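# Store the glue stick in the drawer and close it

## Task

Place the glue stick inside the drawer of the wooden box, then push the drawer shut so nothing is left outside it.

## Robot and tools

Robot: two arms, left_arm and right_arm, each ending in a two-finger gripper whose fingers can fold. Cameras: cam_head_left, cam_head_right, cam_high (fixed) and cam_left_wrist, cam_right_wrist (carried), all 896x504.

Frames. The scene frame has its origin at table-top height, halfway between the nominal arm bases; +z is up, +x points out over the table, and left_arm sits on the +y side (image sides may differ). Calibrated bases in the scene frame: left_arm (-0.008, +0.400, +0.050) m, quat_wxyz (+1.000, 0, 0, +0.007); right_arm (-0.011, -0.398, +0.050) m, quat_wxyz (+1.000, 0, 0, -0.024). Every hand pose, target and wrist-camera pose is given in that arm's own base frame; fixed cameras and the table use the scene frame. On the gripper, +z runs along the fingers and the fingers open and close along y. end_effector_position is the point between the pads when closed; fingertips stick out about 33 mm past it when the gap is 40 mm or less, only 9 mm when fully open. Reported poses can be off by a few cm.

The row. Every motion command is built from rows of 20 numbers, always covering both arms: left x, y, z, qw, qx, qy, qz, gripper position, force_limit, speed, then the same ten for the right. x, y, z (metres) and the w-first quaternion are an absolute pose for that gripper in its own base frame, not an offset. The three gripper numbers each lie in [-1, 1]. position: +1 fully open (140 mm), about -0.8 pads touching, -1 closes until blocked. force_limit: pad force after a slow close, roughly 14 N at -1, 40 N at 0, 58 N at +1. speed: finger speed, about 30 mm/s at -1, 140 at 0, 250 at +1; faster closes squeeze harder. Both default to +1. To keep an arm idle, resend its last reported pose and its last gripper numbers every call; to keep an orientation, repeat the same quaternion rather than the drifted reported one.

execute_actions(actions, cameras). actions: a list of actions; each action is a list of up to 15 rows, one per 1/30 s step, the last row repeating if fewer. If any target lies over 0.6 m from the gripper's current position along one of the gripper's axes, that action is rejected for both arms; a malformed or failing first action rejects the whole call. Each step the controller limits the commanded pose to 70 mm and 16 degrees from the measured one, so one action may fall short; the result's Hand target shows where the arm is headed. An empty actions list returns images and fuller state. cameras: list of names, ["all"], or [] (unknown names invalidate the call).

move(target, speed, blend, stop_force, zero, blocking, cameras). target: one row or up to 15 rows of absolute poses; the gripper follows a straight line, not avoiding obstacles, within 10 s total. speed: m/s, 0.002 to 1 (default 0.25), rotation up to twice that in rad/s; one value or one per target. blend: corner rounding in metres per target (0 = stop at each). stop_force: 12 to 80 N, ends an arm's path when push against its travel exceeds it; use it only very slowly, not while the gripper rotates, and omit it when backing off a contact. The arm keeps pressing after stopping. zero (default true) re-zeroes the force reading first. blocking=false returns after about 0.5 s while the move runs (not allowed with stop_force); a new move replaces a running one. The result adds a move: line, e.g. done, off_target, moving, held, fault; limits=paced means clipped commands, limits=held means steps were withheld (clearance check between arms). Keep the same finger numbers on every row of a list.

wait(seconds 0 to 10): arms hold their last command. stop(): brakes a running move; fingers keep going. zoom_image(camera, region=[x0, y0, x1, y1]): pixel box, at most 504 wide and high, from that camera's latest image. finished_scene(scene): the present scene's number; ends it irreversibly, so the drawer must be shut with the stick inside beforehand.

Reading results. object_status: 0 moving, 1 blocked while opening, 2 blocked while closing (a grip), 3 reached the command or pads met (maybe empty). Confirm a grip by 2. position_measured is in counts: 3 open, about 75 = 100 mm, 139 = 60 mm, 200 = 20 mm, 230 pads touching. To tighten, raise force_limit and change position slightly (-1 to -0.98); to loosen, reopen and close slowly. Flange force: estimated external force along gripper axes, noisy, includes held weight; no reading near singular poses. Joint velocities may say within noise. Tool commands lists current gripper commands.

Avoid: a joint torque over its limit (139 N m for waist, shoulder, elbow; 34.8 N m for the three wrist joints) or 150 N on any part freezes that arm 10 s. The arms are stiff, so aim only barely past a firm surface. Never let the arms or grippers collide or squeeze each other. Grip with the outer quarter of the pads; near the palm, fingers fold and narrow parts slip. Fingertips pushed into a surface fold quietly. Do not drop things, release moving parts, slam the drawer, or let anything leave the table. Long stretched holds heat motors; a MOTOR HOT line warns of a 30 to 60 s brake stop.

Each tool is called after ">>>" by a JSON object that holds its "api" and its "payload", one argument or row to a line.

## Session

>>> {"api": "execute_actions", "payload": {
  "actions": []
}}

Scene clock: 0.00 s.
left_arm: end_effector_position=(+0.4151, -0.2951, +0.2356) position_measured=3 object_status=3 end_effector_quat_wxyz=(+0.571, +0.326, -0.671, +0.341) | right_arm: end_effector_position=(+0.3180, -0.1147, +0.3175) position_measured=3 object_status=3 end_effector_quat_wxyz=(-0.367, -0.375, +0.672, -0.522)
Joint positions: left_arm=[0.128 0.611 -0.213 0.939 -1.934 -1.072] | right_arm=[0.809 0.069 -0.634 0.751 -2.064 -1.462]
Joint velocities: within noise
Flange force (N): no reading
Hand target: left_arm +0.4151, -0.2951, +0.2356; +0.571, +0.326, -0.671, +0.341 | right_arm +0.3180, -0.1147, +0.3175; -0.367, -0.375, +0.672, -0.522
Tool commands: left_gripper/position=+1.0 left_gripper/force_limit=+1.0 left_gripper/speed=+1.0 right_gripper/position=+1.0 right_gripper/force_limit=+1.0 right_gripper/speed=+1.0

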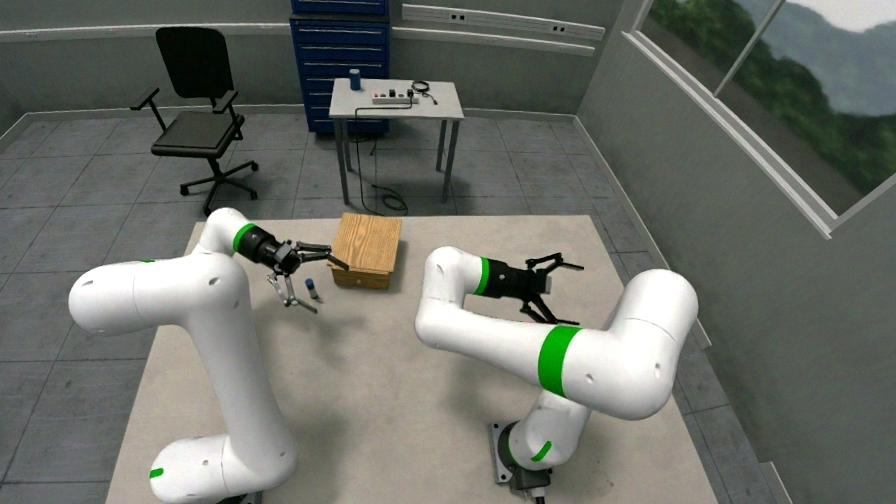

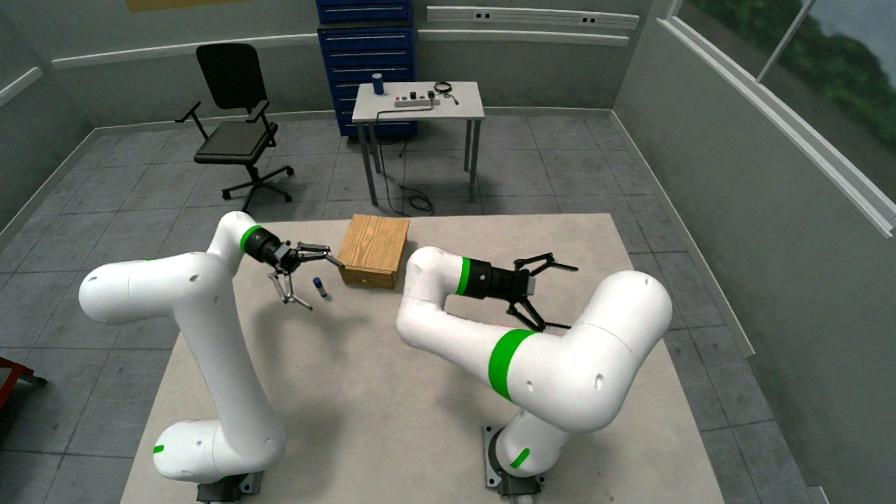

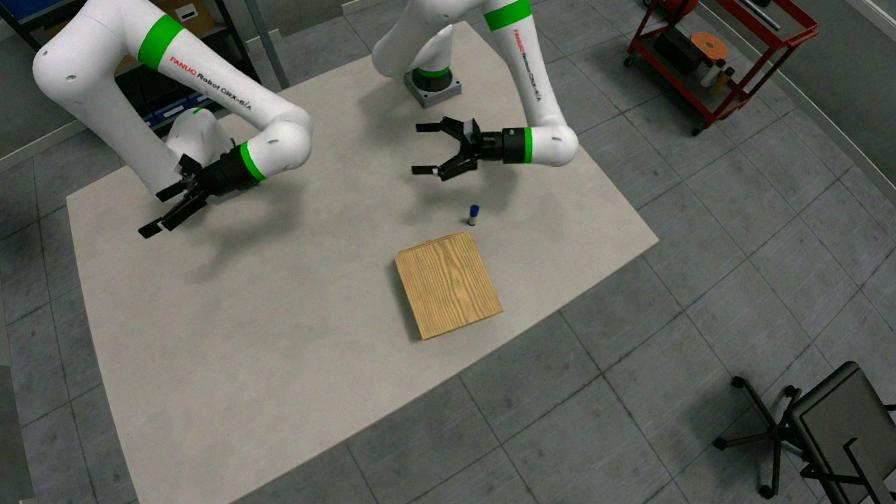

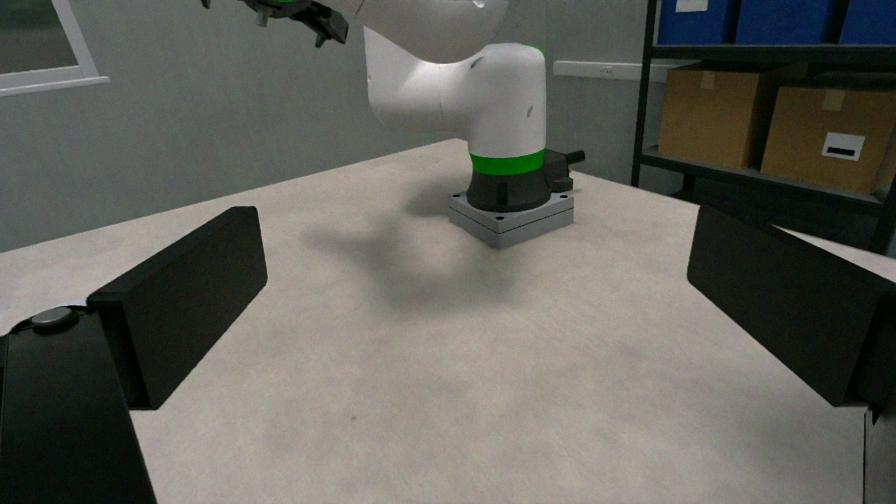

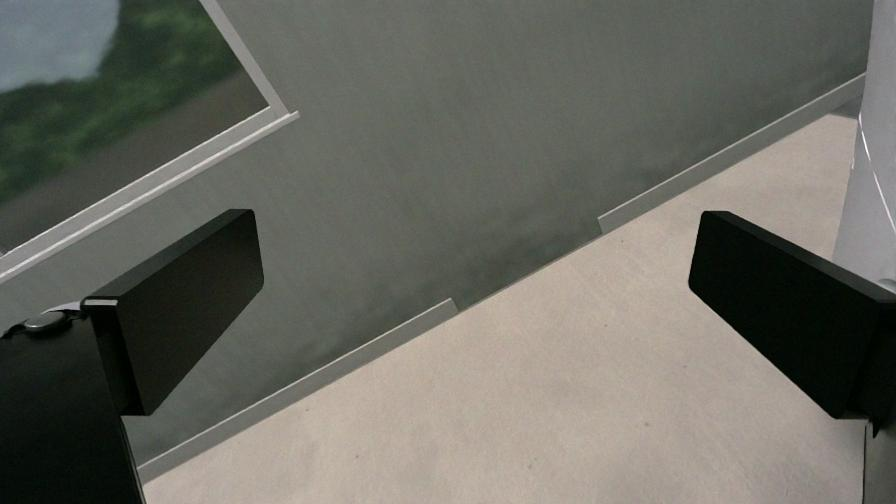

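>>> {"api": "move", "payload": {
  "target": [
    [0.536,0.0125,0.15,0.4167,0.5833,-0.4965,0.4896,0.1,-1,1,0.38,0.10,0.30,0.0355,0.9031,-0.0762,0.4211,-0.03,-1,1],
    [0.536,-0.0115,0.043,0.4167,0.5833,-0.4965,0.4896,0.1,-1,1,0.414,0.514,0.132,0.0355,0.9031,-0.0762,0.4211,-0.03,-1,1]
  ],
  "speed": 0.45,
  "blend": 0.03,
  "cameras": ["all"]
}}

Scene clock: 5.13 s.
left_arm: end_effector_position=(+0.5360, -0.0115, +0.0430) position_measured=117 object_status=3 end_effector_quat_wxyz=(+0.417, +0.583, -0.496, +0.490) | right_arm: end_effector_position=(+0.4140, +0.5140, +0.1320) position_measured=132 object_status=3 end_effector_quat_wxyz=(+0.035, +0.903, -0.076, +0.421)
Joint positions: left_arm=[0.734 0.853 -0.303 0.976 -1.628 -1.225] | right_arm=[1.443 0.441 -0.259 0.982 -1.169 -0.592]
Flange force (N): left_arm=[4.7 5.8 2.1] | right_arm=[4.8 5.2 -0.4]
Hand target: left_arm +0.5360, -0.0115, +0.0430; +0.417, +0.583, -0.496, +0.490 | right_arm +0.4140, +0.5140, +0.1320; +0.035, +0.903, -0.076, +0.421
Off the commanded pose: left_arm 0.000 m, 0 deg | right_arm 0.000 m, 0 deg.
move: done; limits=paced

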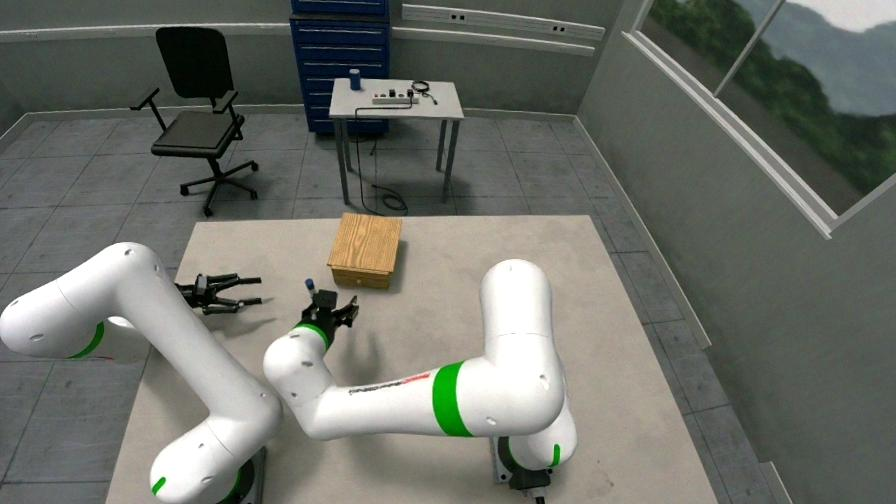

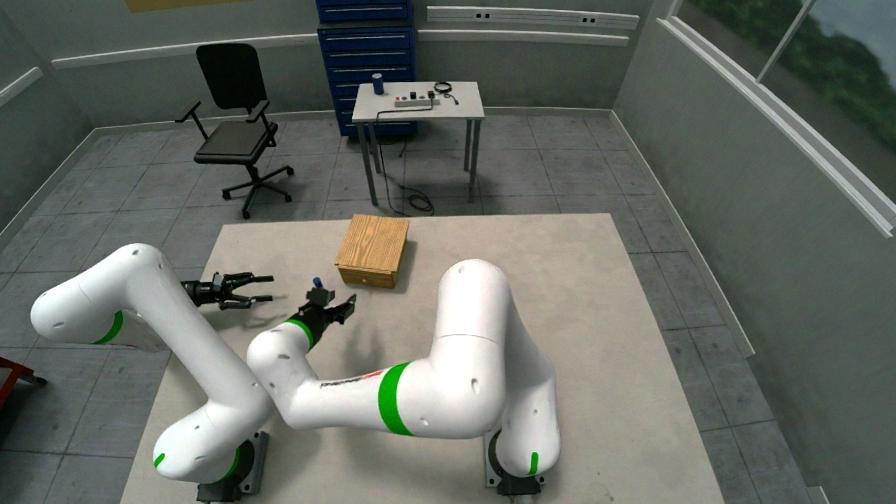

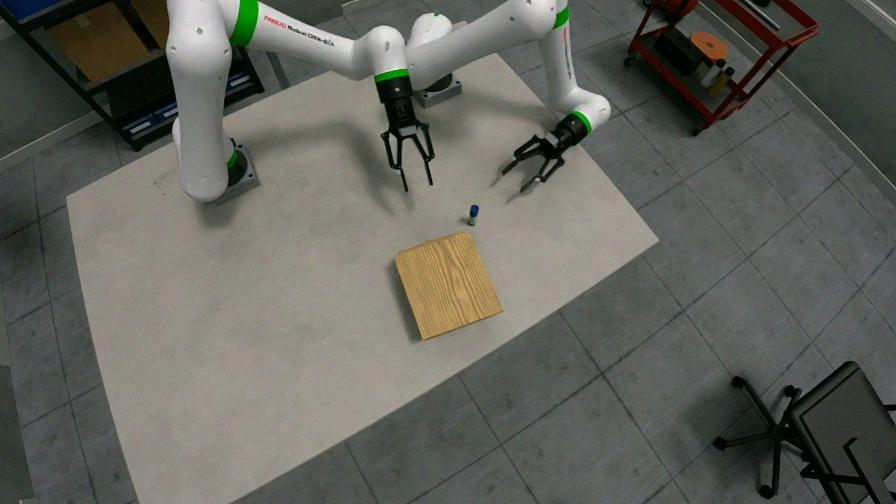

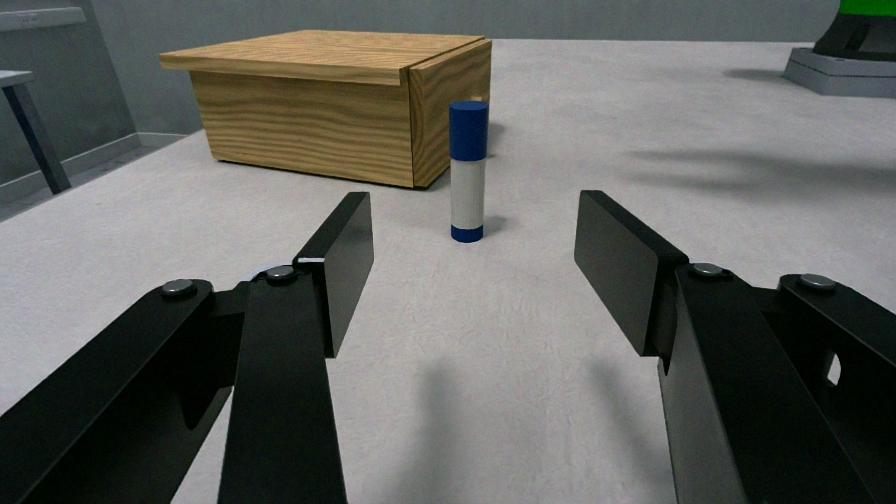

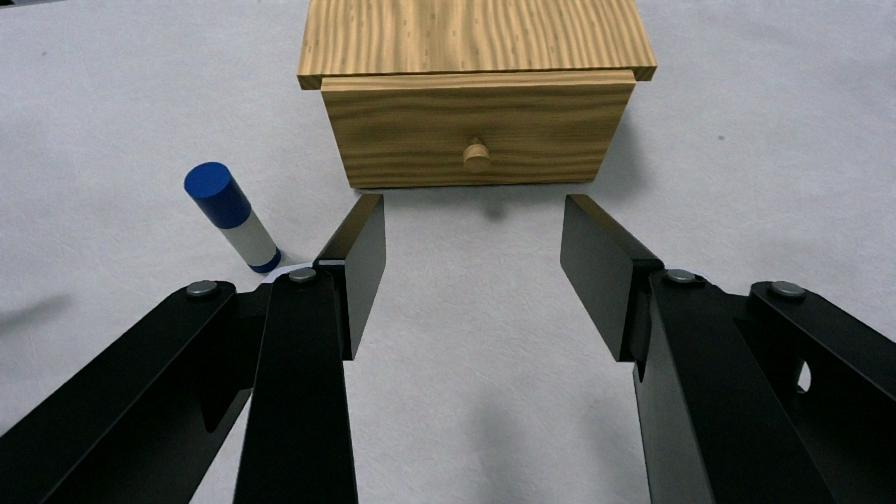

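>>> {"api": "zoom_image", "payload": {
  "camera": "cam_high",
  "region": [430, 130, 590, 230]
}}

Scaled by 3.150 from the camera's 896x504 image, which has a finer 1280x720 frame.

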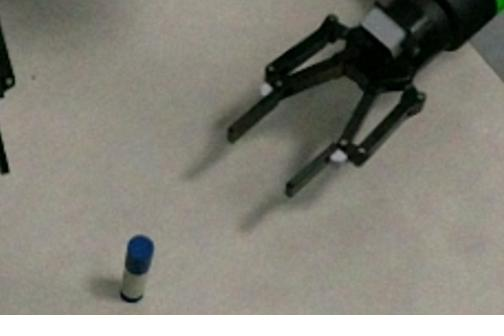

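>>> {"api": "move", "payload": {
  "target": [
    [0.549,-0.1277,0.015,0.4167,0.5833,-0.4965,0.4896,0.1,-1,1,0.5310,0.4810,0.0137,0.0408,0.8171,-0.0582,0.5721,-0.03,-1,1]
  ],
  "speed": 0.2,
  "cameras": ["cam_left_wrist","cam_right_wrist","cam_high"]
}}

>>> {"api": "zoom_image", "payload": {
  "camera": "cam_high",
  "region": [400, 130, 560, 230]
}}

Scene clock: 8.80 s.
left_arm: end_effector_position=(+0.5490, -0.1277, +0.0150) position_measured=117 object_status=3 end_effector_quat_wxyz=(+0.417, +0.583, -0.496, +0.490) | right_arm: end_effector_position=(+0.5310, +0.4810, +0.0137) position_measured=132 object_status=3 end_effector_quat_wxyz=(+0.041, +0.817, -0.058, +0.572)
Joint positions: left_arm=[0.507 0.84 -0.459 1.192 -1.494 -1.315] | right_arm=[1.192 0.755 -0.424 1.651 -1.159 -1.154]
Flange force (N): left_arm=[4.1 5.3 0.8] | right_arm=[6.3 5.9 1.6]
Hand target: left_arm +0.5490, -0.1277, +0.0150; +0.417, +0.583, -0.496, +0.490 | right_arm +0.5310, +0.4810, +0.0137; +0.041, +0.817, -0.058, +0.572
Off the commanded pose: left_arm 0.000 m, 0 deg | right_arm 0.000 m, 0 deg.
move: done
Images, in order (width x height): cam_high 896x504, cam_left_wrist 896x504, cam_right_wrist 896x504.

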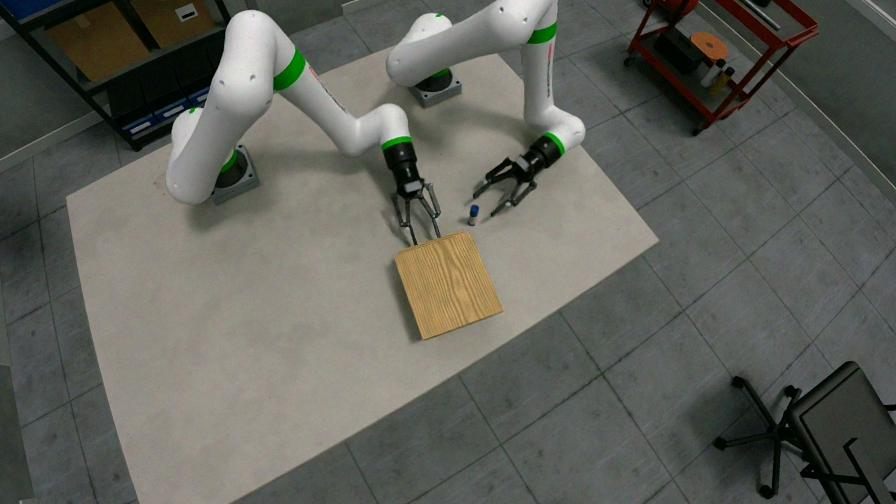

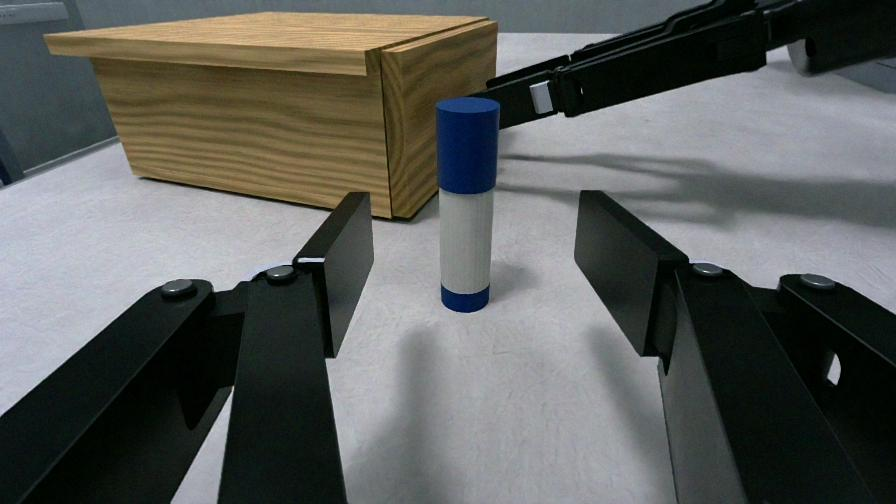

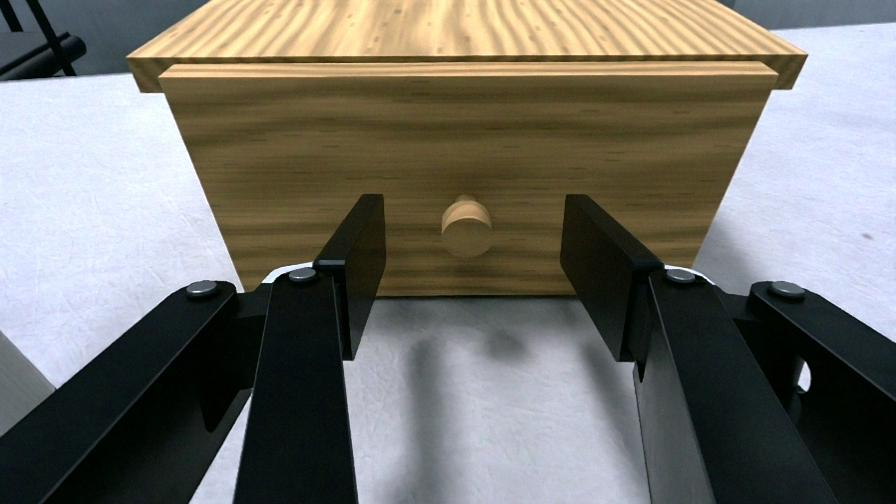

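Scaled by 3.150 from the camera's 896x504 image, which has a finer 1280x720 frame.

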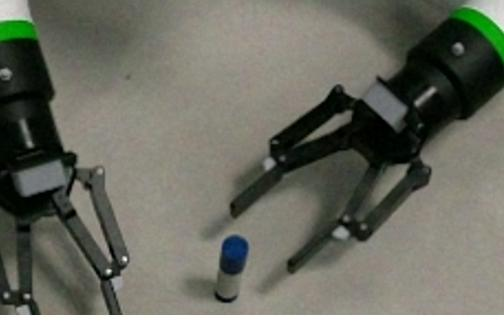

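>>> {"api": "move", "payload": {
  "target": [
    [0.5573,-0.1770,0.006,0.4167,0.5833,-0.4965,0.4896,0.1,-0.5,1,0.5461,0.4807,0.0042,0.0408,0.8171,-0.0582,0.5721,-0.03,-1,1],
    [0.5573,-0.1770,0.006,0.4167,0.5833,-0.4965,0.4896,-1,-0.5,-1,0.5461,0.4807,0.0042,0.0408,0.8171,-0.0582,0.5721,-1,-0.02,-1]
  ],
  "speed": 0.09,
  "cameras": ["cam_left_wrist","cam_right_wrist","cam_high"]
}}

>>> {"api": "zoom_image", "payload": {
  "camera": "cam_high",
  "region": [400, 130, 560, 230]
}}

Scene clock: 13.63 s.
left_arm: end_effector_position=(+0.5573, -0.1770, +0.0060) position_measured=194 object_status=2 end_effector_quat_wxyz=(+0.417, +0.583, -0.496, +0.490) | right_arm: end_effector_position=(+0.5461, +0.4806, +0.0042) position_measured=223 object_status=2 end_effector_quat_wxyz=(+0.041, +0.817, -0.058, +0.572)
Joint positions: left_arm=[0.39 0.845 -0.493 1.308 -1.454 -1.342] | right_arm=[1.159 0.781 -0.405 1.684 -1.147 -1.162]
Flange force (N): left_arm=[4.4 5.0 0.0] | right_arm=[2.9 5.2 3.3]
Hand target: left_arm +0.5573, -0.1770, +0.0060; +0.417, +0.583, -0.496, +0.490 | right_arm +0.5461, +0.4807, +0.0042; +0.041, +0.817, -0.058, +0.572
Off the commanded pose: left_arm 0.000 m, 0 deg | right_arm 0.000 m, 0 deg.
move: done
Images, in order (width x height): cam_high 896x504, cam_left_wrist 896x504, cam_right_wrist 896x504.

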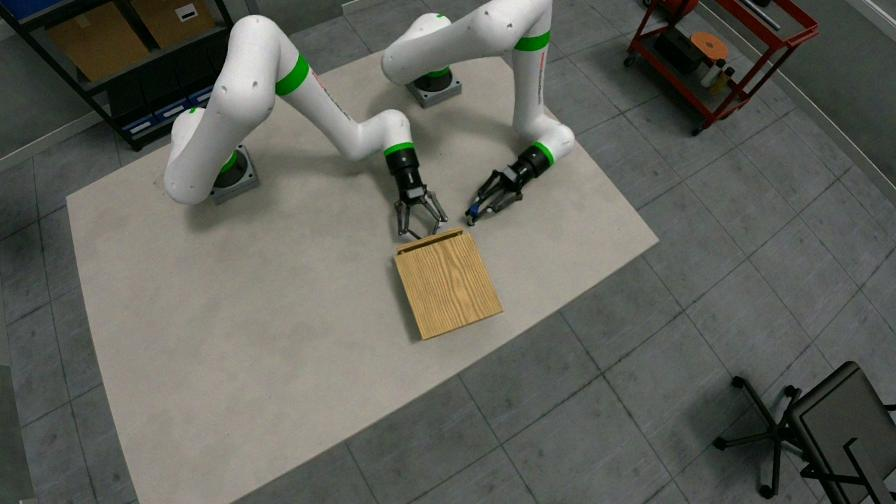

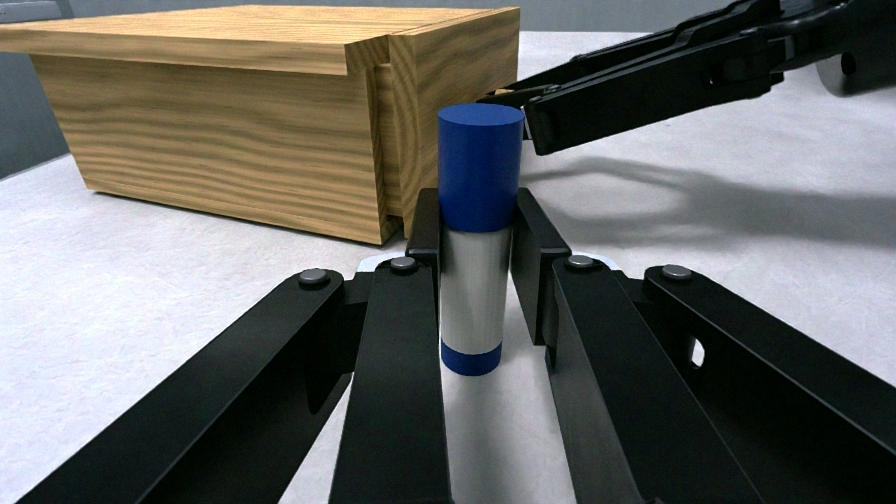

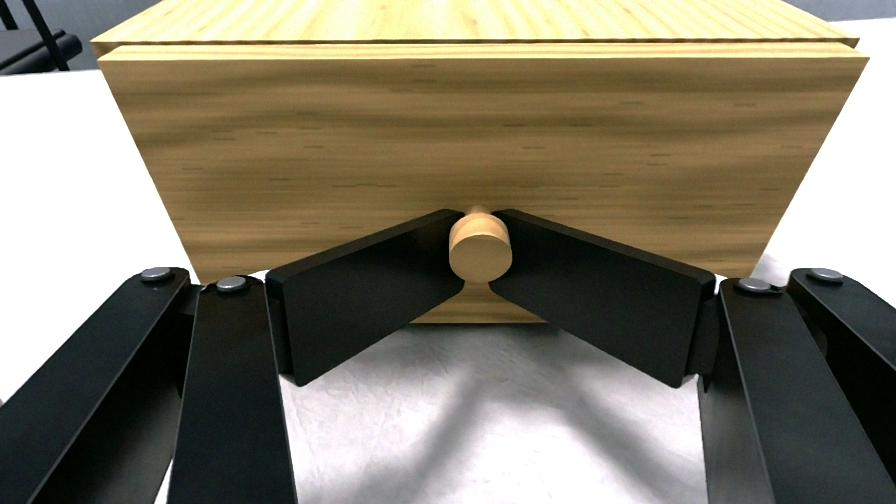

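Scaled by 3.150 from the camera's 896x504 image, which has a finer 1280x720 frame.

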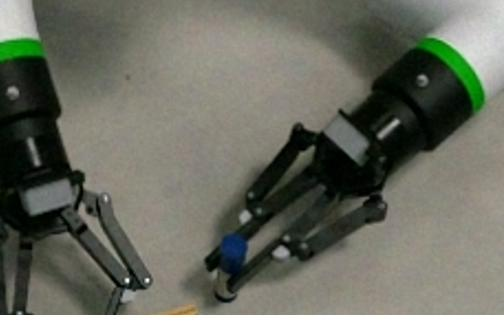

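>>> {"api": "move", "payload": {
  "target": [
    [0.5573,-0.1770,0.11,0.4167,0.5833,-0.4965,0.4896,-1,-0.5,-1,0.5065,0.4864,0.0042,0.0408,0.8171,-0.0582,0.5721,-1,-0.02,-1],
    [0.506,-0.147,0.23,-0.0676,0.6290,-0.7726,-0.0551,-1,-0.5,-1,0.4471,0.4949,0.0042,0.0408,0.8171,-0.0582,0.5721,-1,-0.02,-1]
  ],
  "speed": [0.2,0.35],
  "blend": [0.02,0],
  "cameras": ["all"]
}}

>>> {"api": "zoom_image", "payload": {
  "camera": "cam_head_left",
  "region": [310, 200, 430, 320]
}}

Scene clock: 17.47 s.
left_arm: end_effector_position=(+0.5060, -0.1470, +0.2300) position_measured=194 object_status=2 end_effector_quat_wxyz=(+0.068, -0.629, +0.773, +0.055) | right_arm: end_effector_position=(+0.4471, +0.4949, +0.0042) position_measured=223 object_status=2 end_effector_quat_wxyz=(+0.041, +0.817, -0.058, +0.572)
Joint positions: left_arm=[-0.157 0.22 0.263 -0.175 -1.605 -0.054] | right_arm=[1.381 0.757 -0.453 1.487 -1.228 -1.188]
Flange force (N): left_arm=[-2.5 8.7 3.5] | right_arm=[4.7 4.2 3.3]
Hand target: left_arm +0.5060, -0.1470, +0.2300; +0.068, -0.629, +0.773, +0.055 | right_arm +0.4471, +0.4949, +0.0042; +0.041, +0.817, -0.058, +0.572
Off the commanded pose: left_arm 0.000 m, 0 deg | right_arm 0.000 m, 0 deg.
move: done

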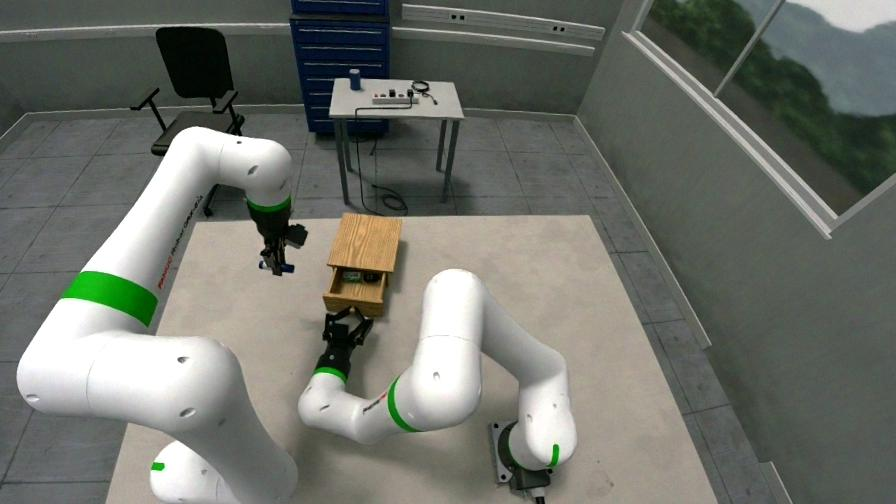

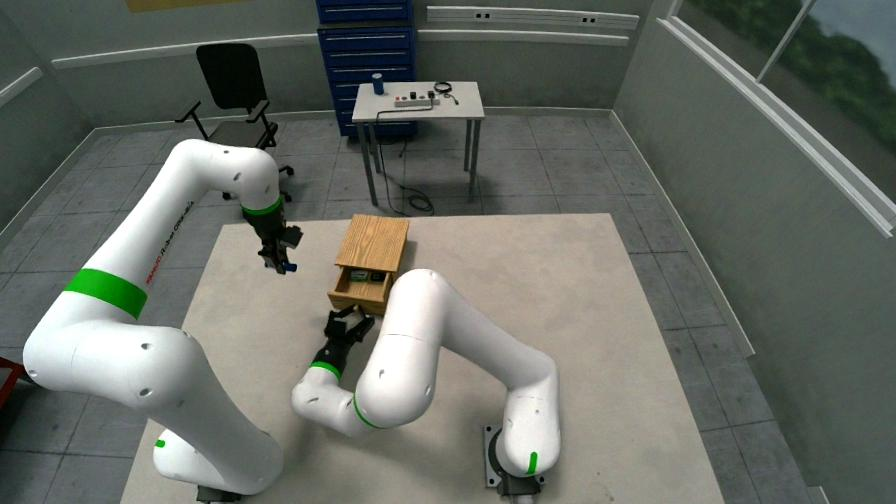

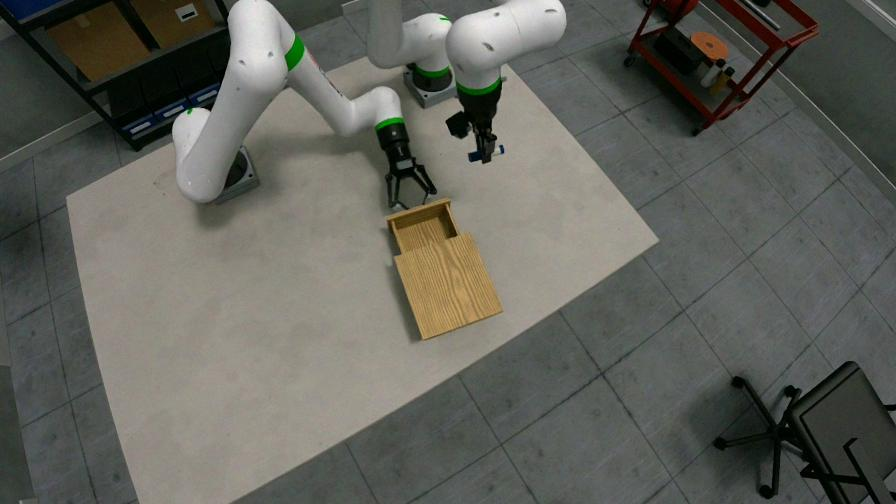

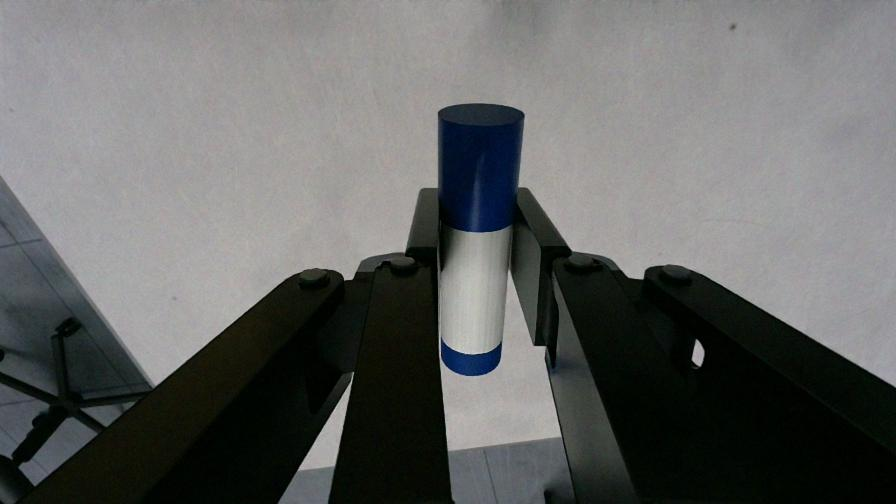

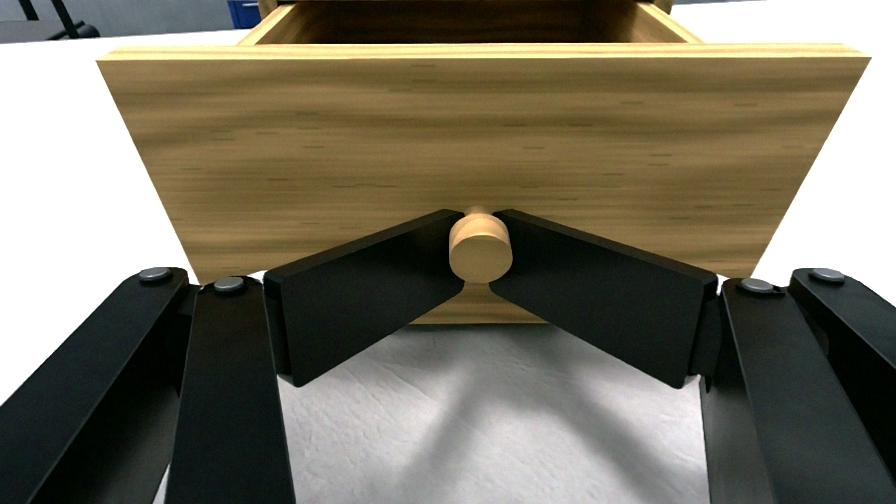

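Scaled by 4.200 from the camera's 896x504 image, which has a finer 1280x720 frame.

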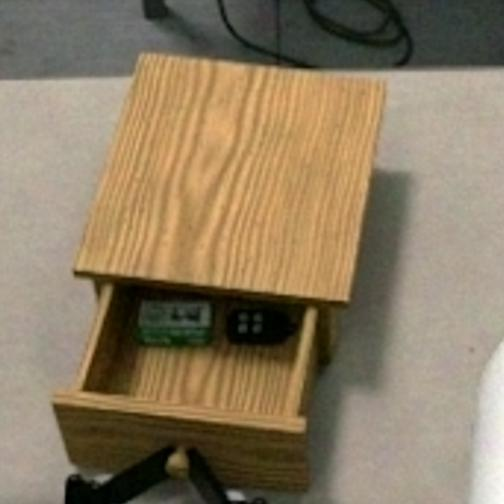

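>>> {"api": "move", "payload": {
  "target": [
    [0.506,-0.147,0.23,-0.0676,0.6290,-0.7726,-0.0551,-1,-0.5,-1,0.4471,0.4949,0.0042,0.0408,0.8171,-0.0582,0.5721,-0.2,-0.02,-0.5],
    [0.5382,-0.3692,0.14,-0.0676,0.6290,-0.7726,-0.0551,-1,-0.5,-1,0.3481,0.5091,0.0142,0.0408,0.8171,-0.0582,0.5721,-0.2,-0.02,-0.5],
    [0.5382,-0.3692,0.065,-0.0676,0.6290,-0.7726,-0.0551,-1,-0.5,-1,0.3481,0.5091,0.0142,0.0408,0.8171,-0.0582,0.5721,-0.2,-0.02,-0.5]
  ],
  "speed": [0.1,0.3,0.15],
  "cameras": ["all"]
}}

Scene clock: 22.80 s.
left_arm: end_effector_position=(+0.5382, -0.3692, +0.0650) position_measured=194 object_status=2 end_effector_quat_wxyz=(+0.068, -0.629, +0.773, +0.055) | right_arm: end_effector_position=(+0.3481, +0.5091, +0.0142) position_measured=154 object_status=3 end_effector_quat_wxyz=(+0.041, +0.817, -0.058, +0.572)
Joint positions: left_arm=[-0.496 0.647 0.473 -0.168 -1.449 0.316] | right_arm=[1.611 0.743 -0.438 1.269 -1.316 -1.175]
Flange force (N): left_arm=[-5.5 9.8 1.4] | right_arm=[6.9 3.2 2.4]
Hand target: left_arm +0.5382, -0.3692, +0.0650; +0.068, -0.629, +0.773, +0.055 | right_arm +0.3481, +0.5091, +0.0142; +0.041, +0.817, -0.058, +0.572
Off the commanded pose: left_arm 0.000 m, 0 deg | right_arm 0.000 m, 0 deg.
move: done

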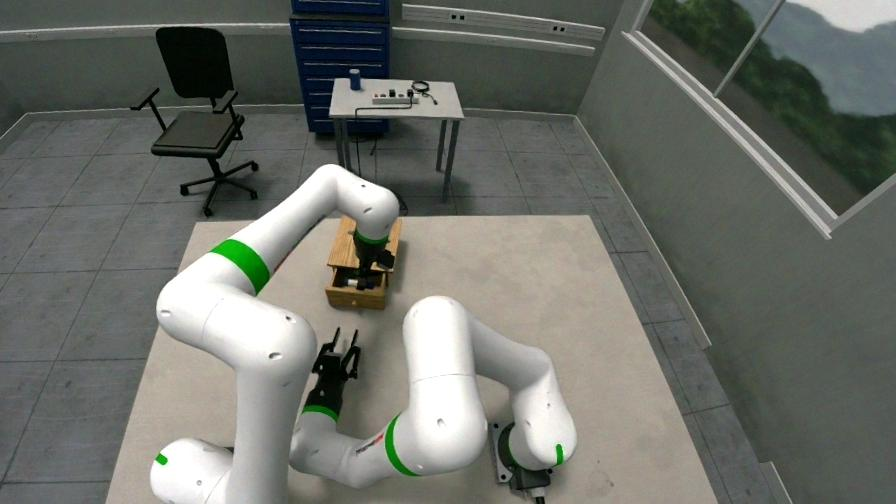

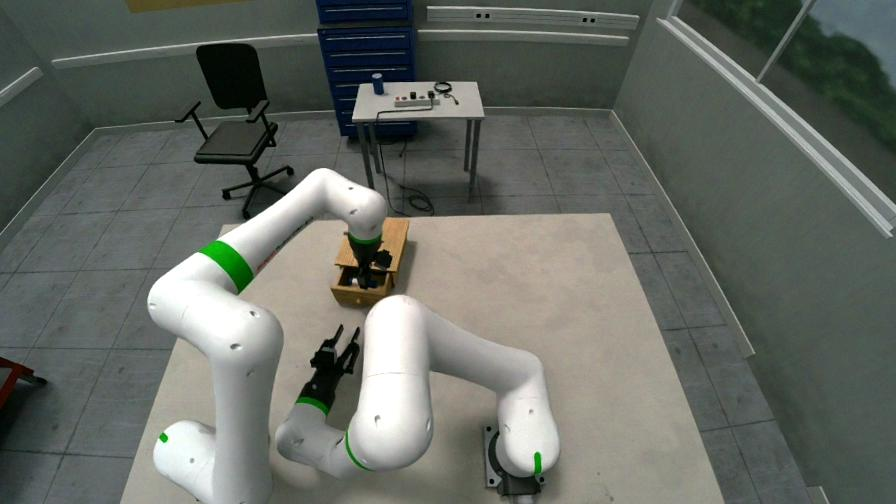

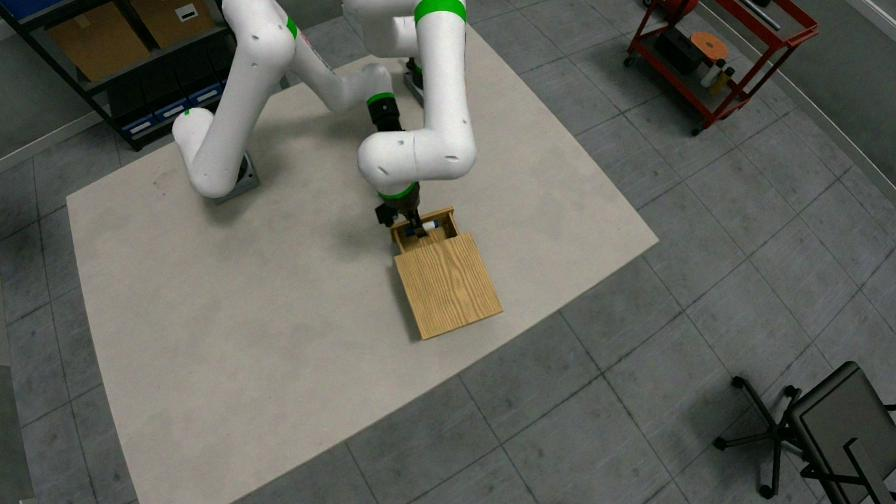

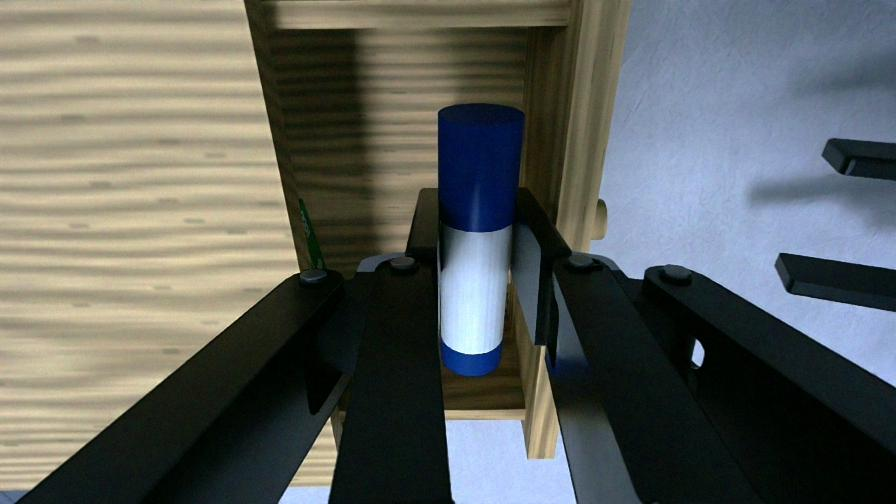

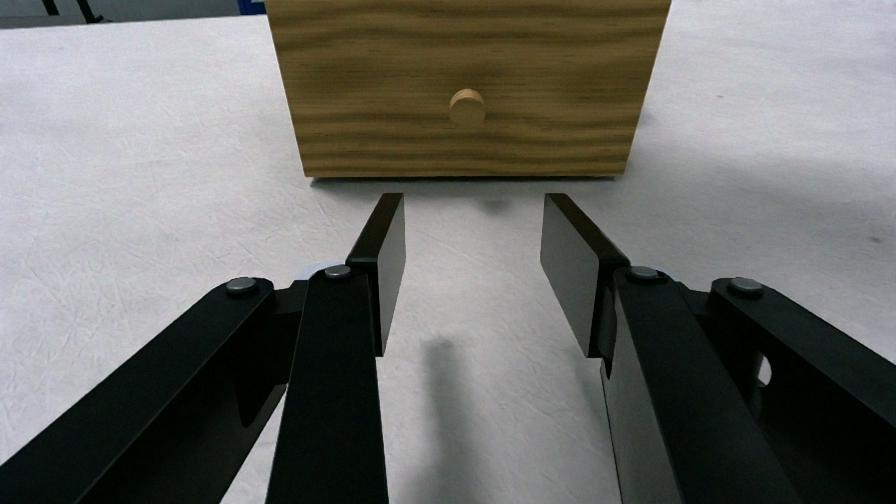

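>>> {"api": "move", "payload": {
  "target": [
    [0.5382,-0.3692,0.05,-0.0676,0.6290,-0.7726,-0.0551,-1,-0.5,-1,0.3481,0.5091,0.0142,0.0408,0.8171,-0.0582,0.5721,-1,-1,0],
    [0.5039,-0.3621,0.05,-0.0676,0.6290,-0.7726,-0.0551,-1,-0.5,-1,0.3481,0.5091,0.0142,0.0408,0.8171,-0.0582,0.5721,-1,-1,0],
    [0.5333,-0.3682,0.05,-0.0676,0.6290,-0.7726,-0.0551,-1,-0.5,-1,0.3481,0.5091,0.0142,0.0408,0.8171,-0.0582,0.5721,-1,-1,0]
  ],
  "speed": [0.1,0.05,0.1],
  "cameras": ["cam_left_wrist","cam_high","cam_head_left","cam_right_wrist"]
}}

Scene clock: 26.43 s.
left_arm: end_effector_position=(+0.5333, -0.3682, +0.0500) position_measured=194 object_status=2 end_effector_quat_wxyz=(+0.068, -0.629, +0.773, +0.055) | right_arm: end_effector_position=(+0.3481, +0.5091, +0.0142) position_measured=233 object_status=3 end_effector_quat_wxyz=(+0.041, +0.817, -0.058, +0.572)
Joint positions: left_arm=[-0.498 0.645 0.434 -0.169 -1.413 0.325] | right_arm=[1.611 0.743 -0.438 1.269 -1.316 -1.175]
Flange force (N): left_arm=[-4.9 8.9 1.6] | right_arm=[7.0 3.2 2.8]
Hand target: left_arm +0.5333, -0.3682, +0.0500; +0.068, -0.629, +0.773, +0.055 | right_arm +0.3481, +0.5091, +0.0142; +0.041, +0.817, -0.058, +0.572
Off the commanded pose: left_arm 0.000 m, 0 deg | right_arm 0.000 m, 0 deg.
move: done
Images, in order (width x height): cam_head_left 896x504, cam_high 896x504, cam_left_wrist 896x504, cam_right_wrist 896x504.

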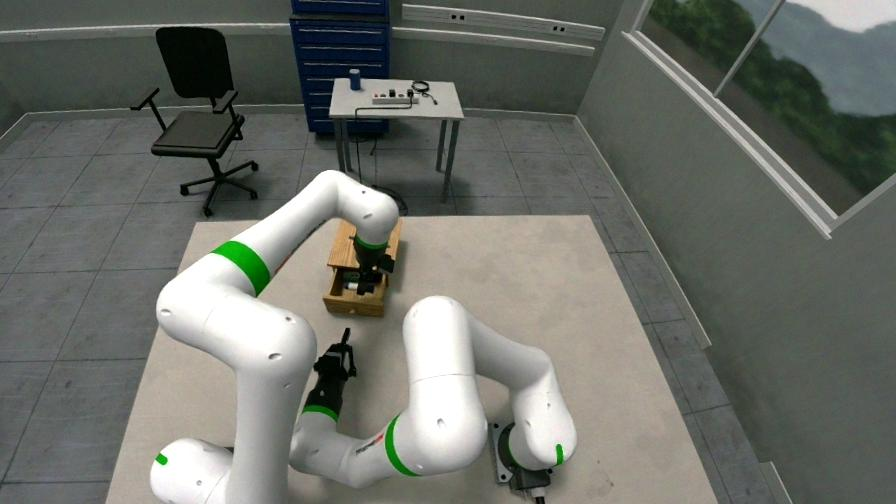

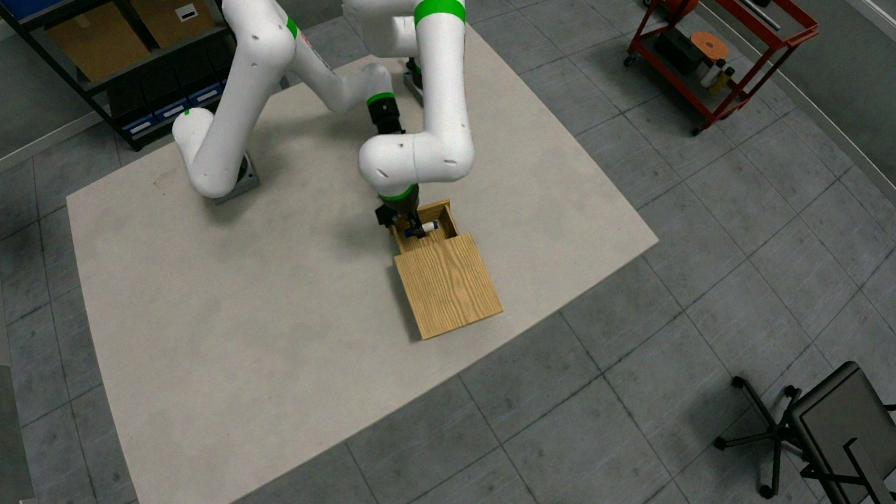

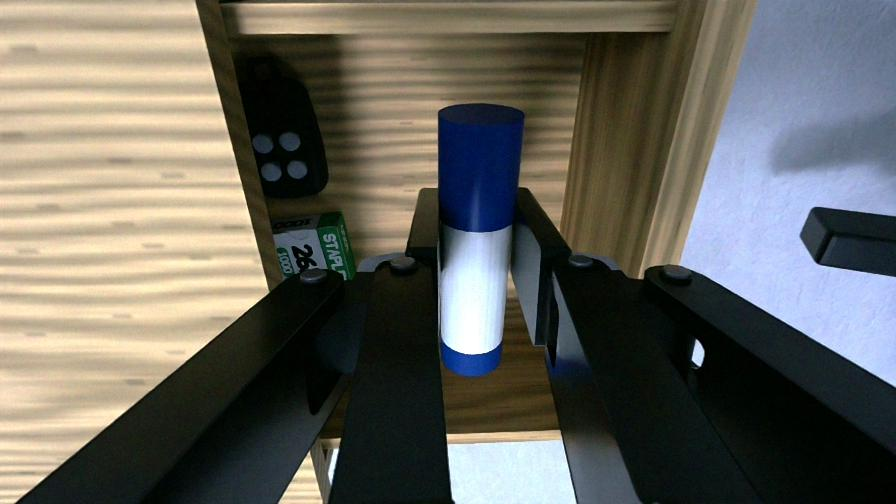

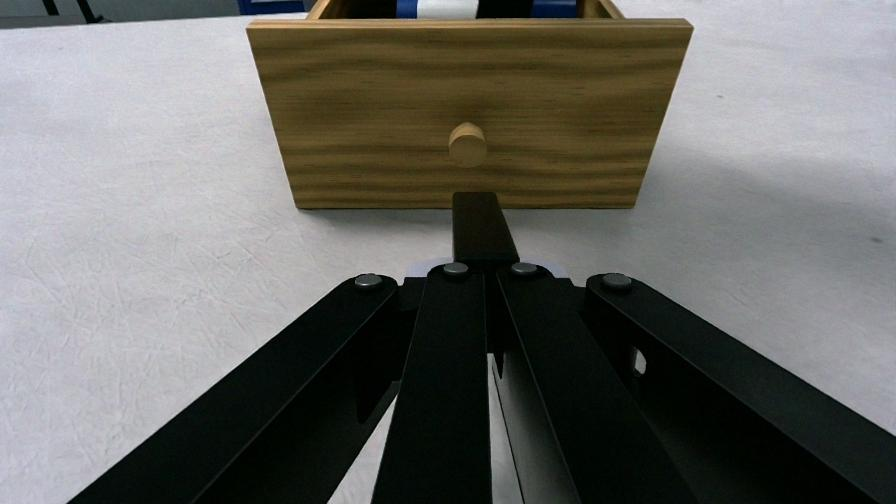

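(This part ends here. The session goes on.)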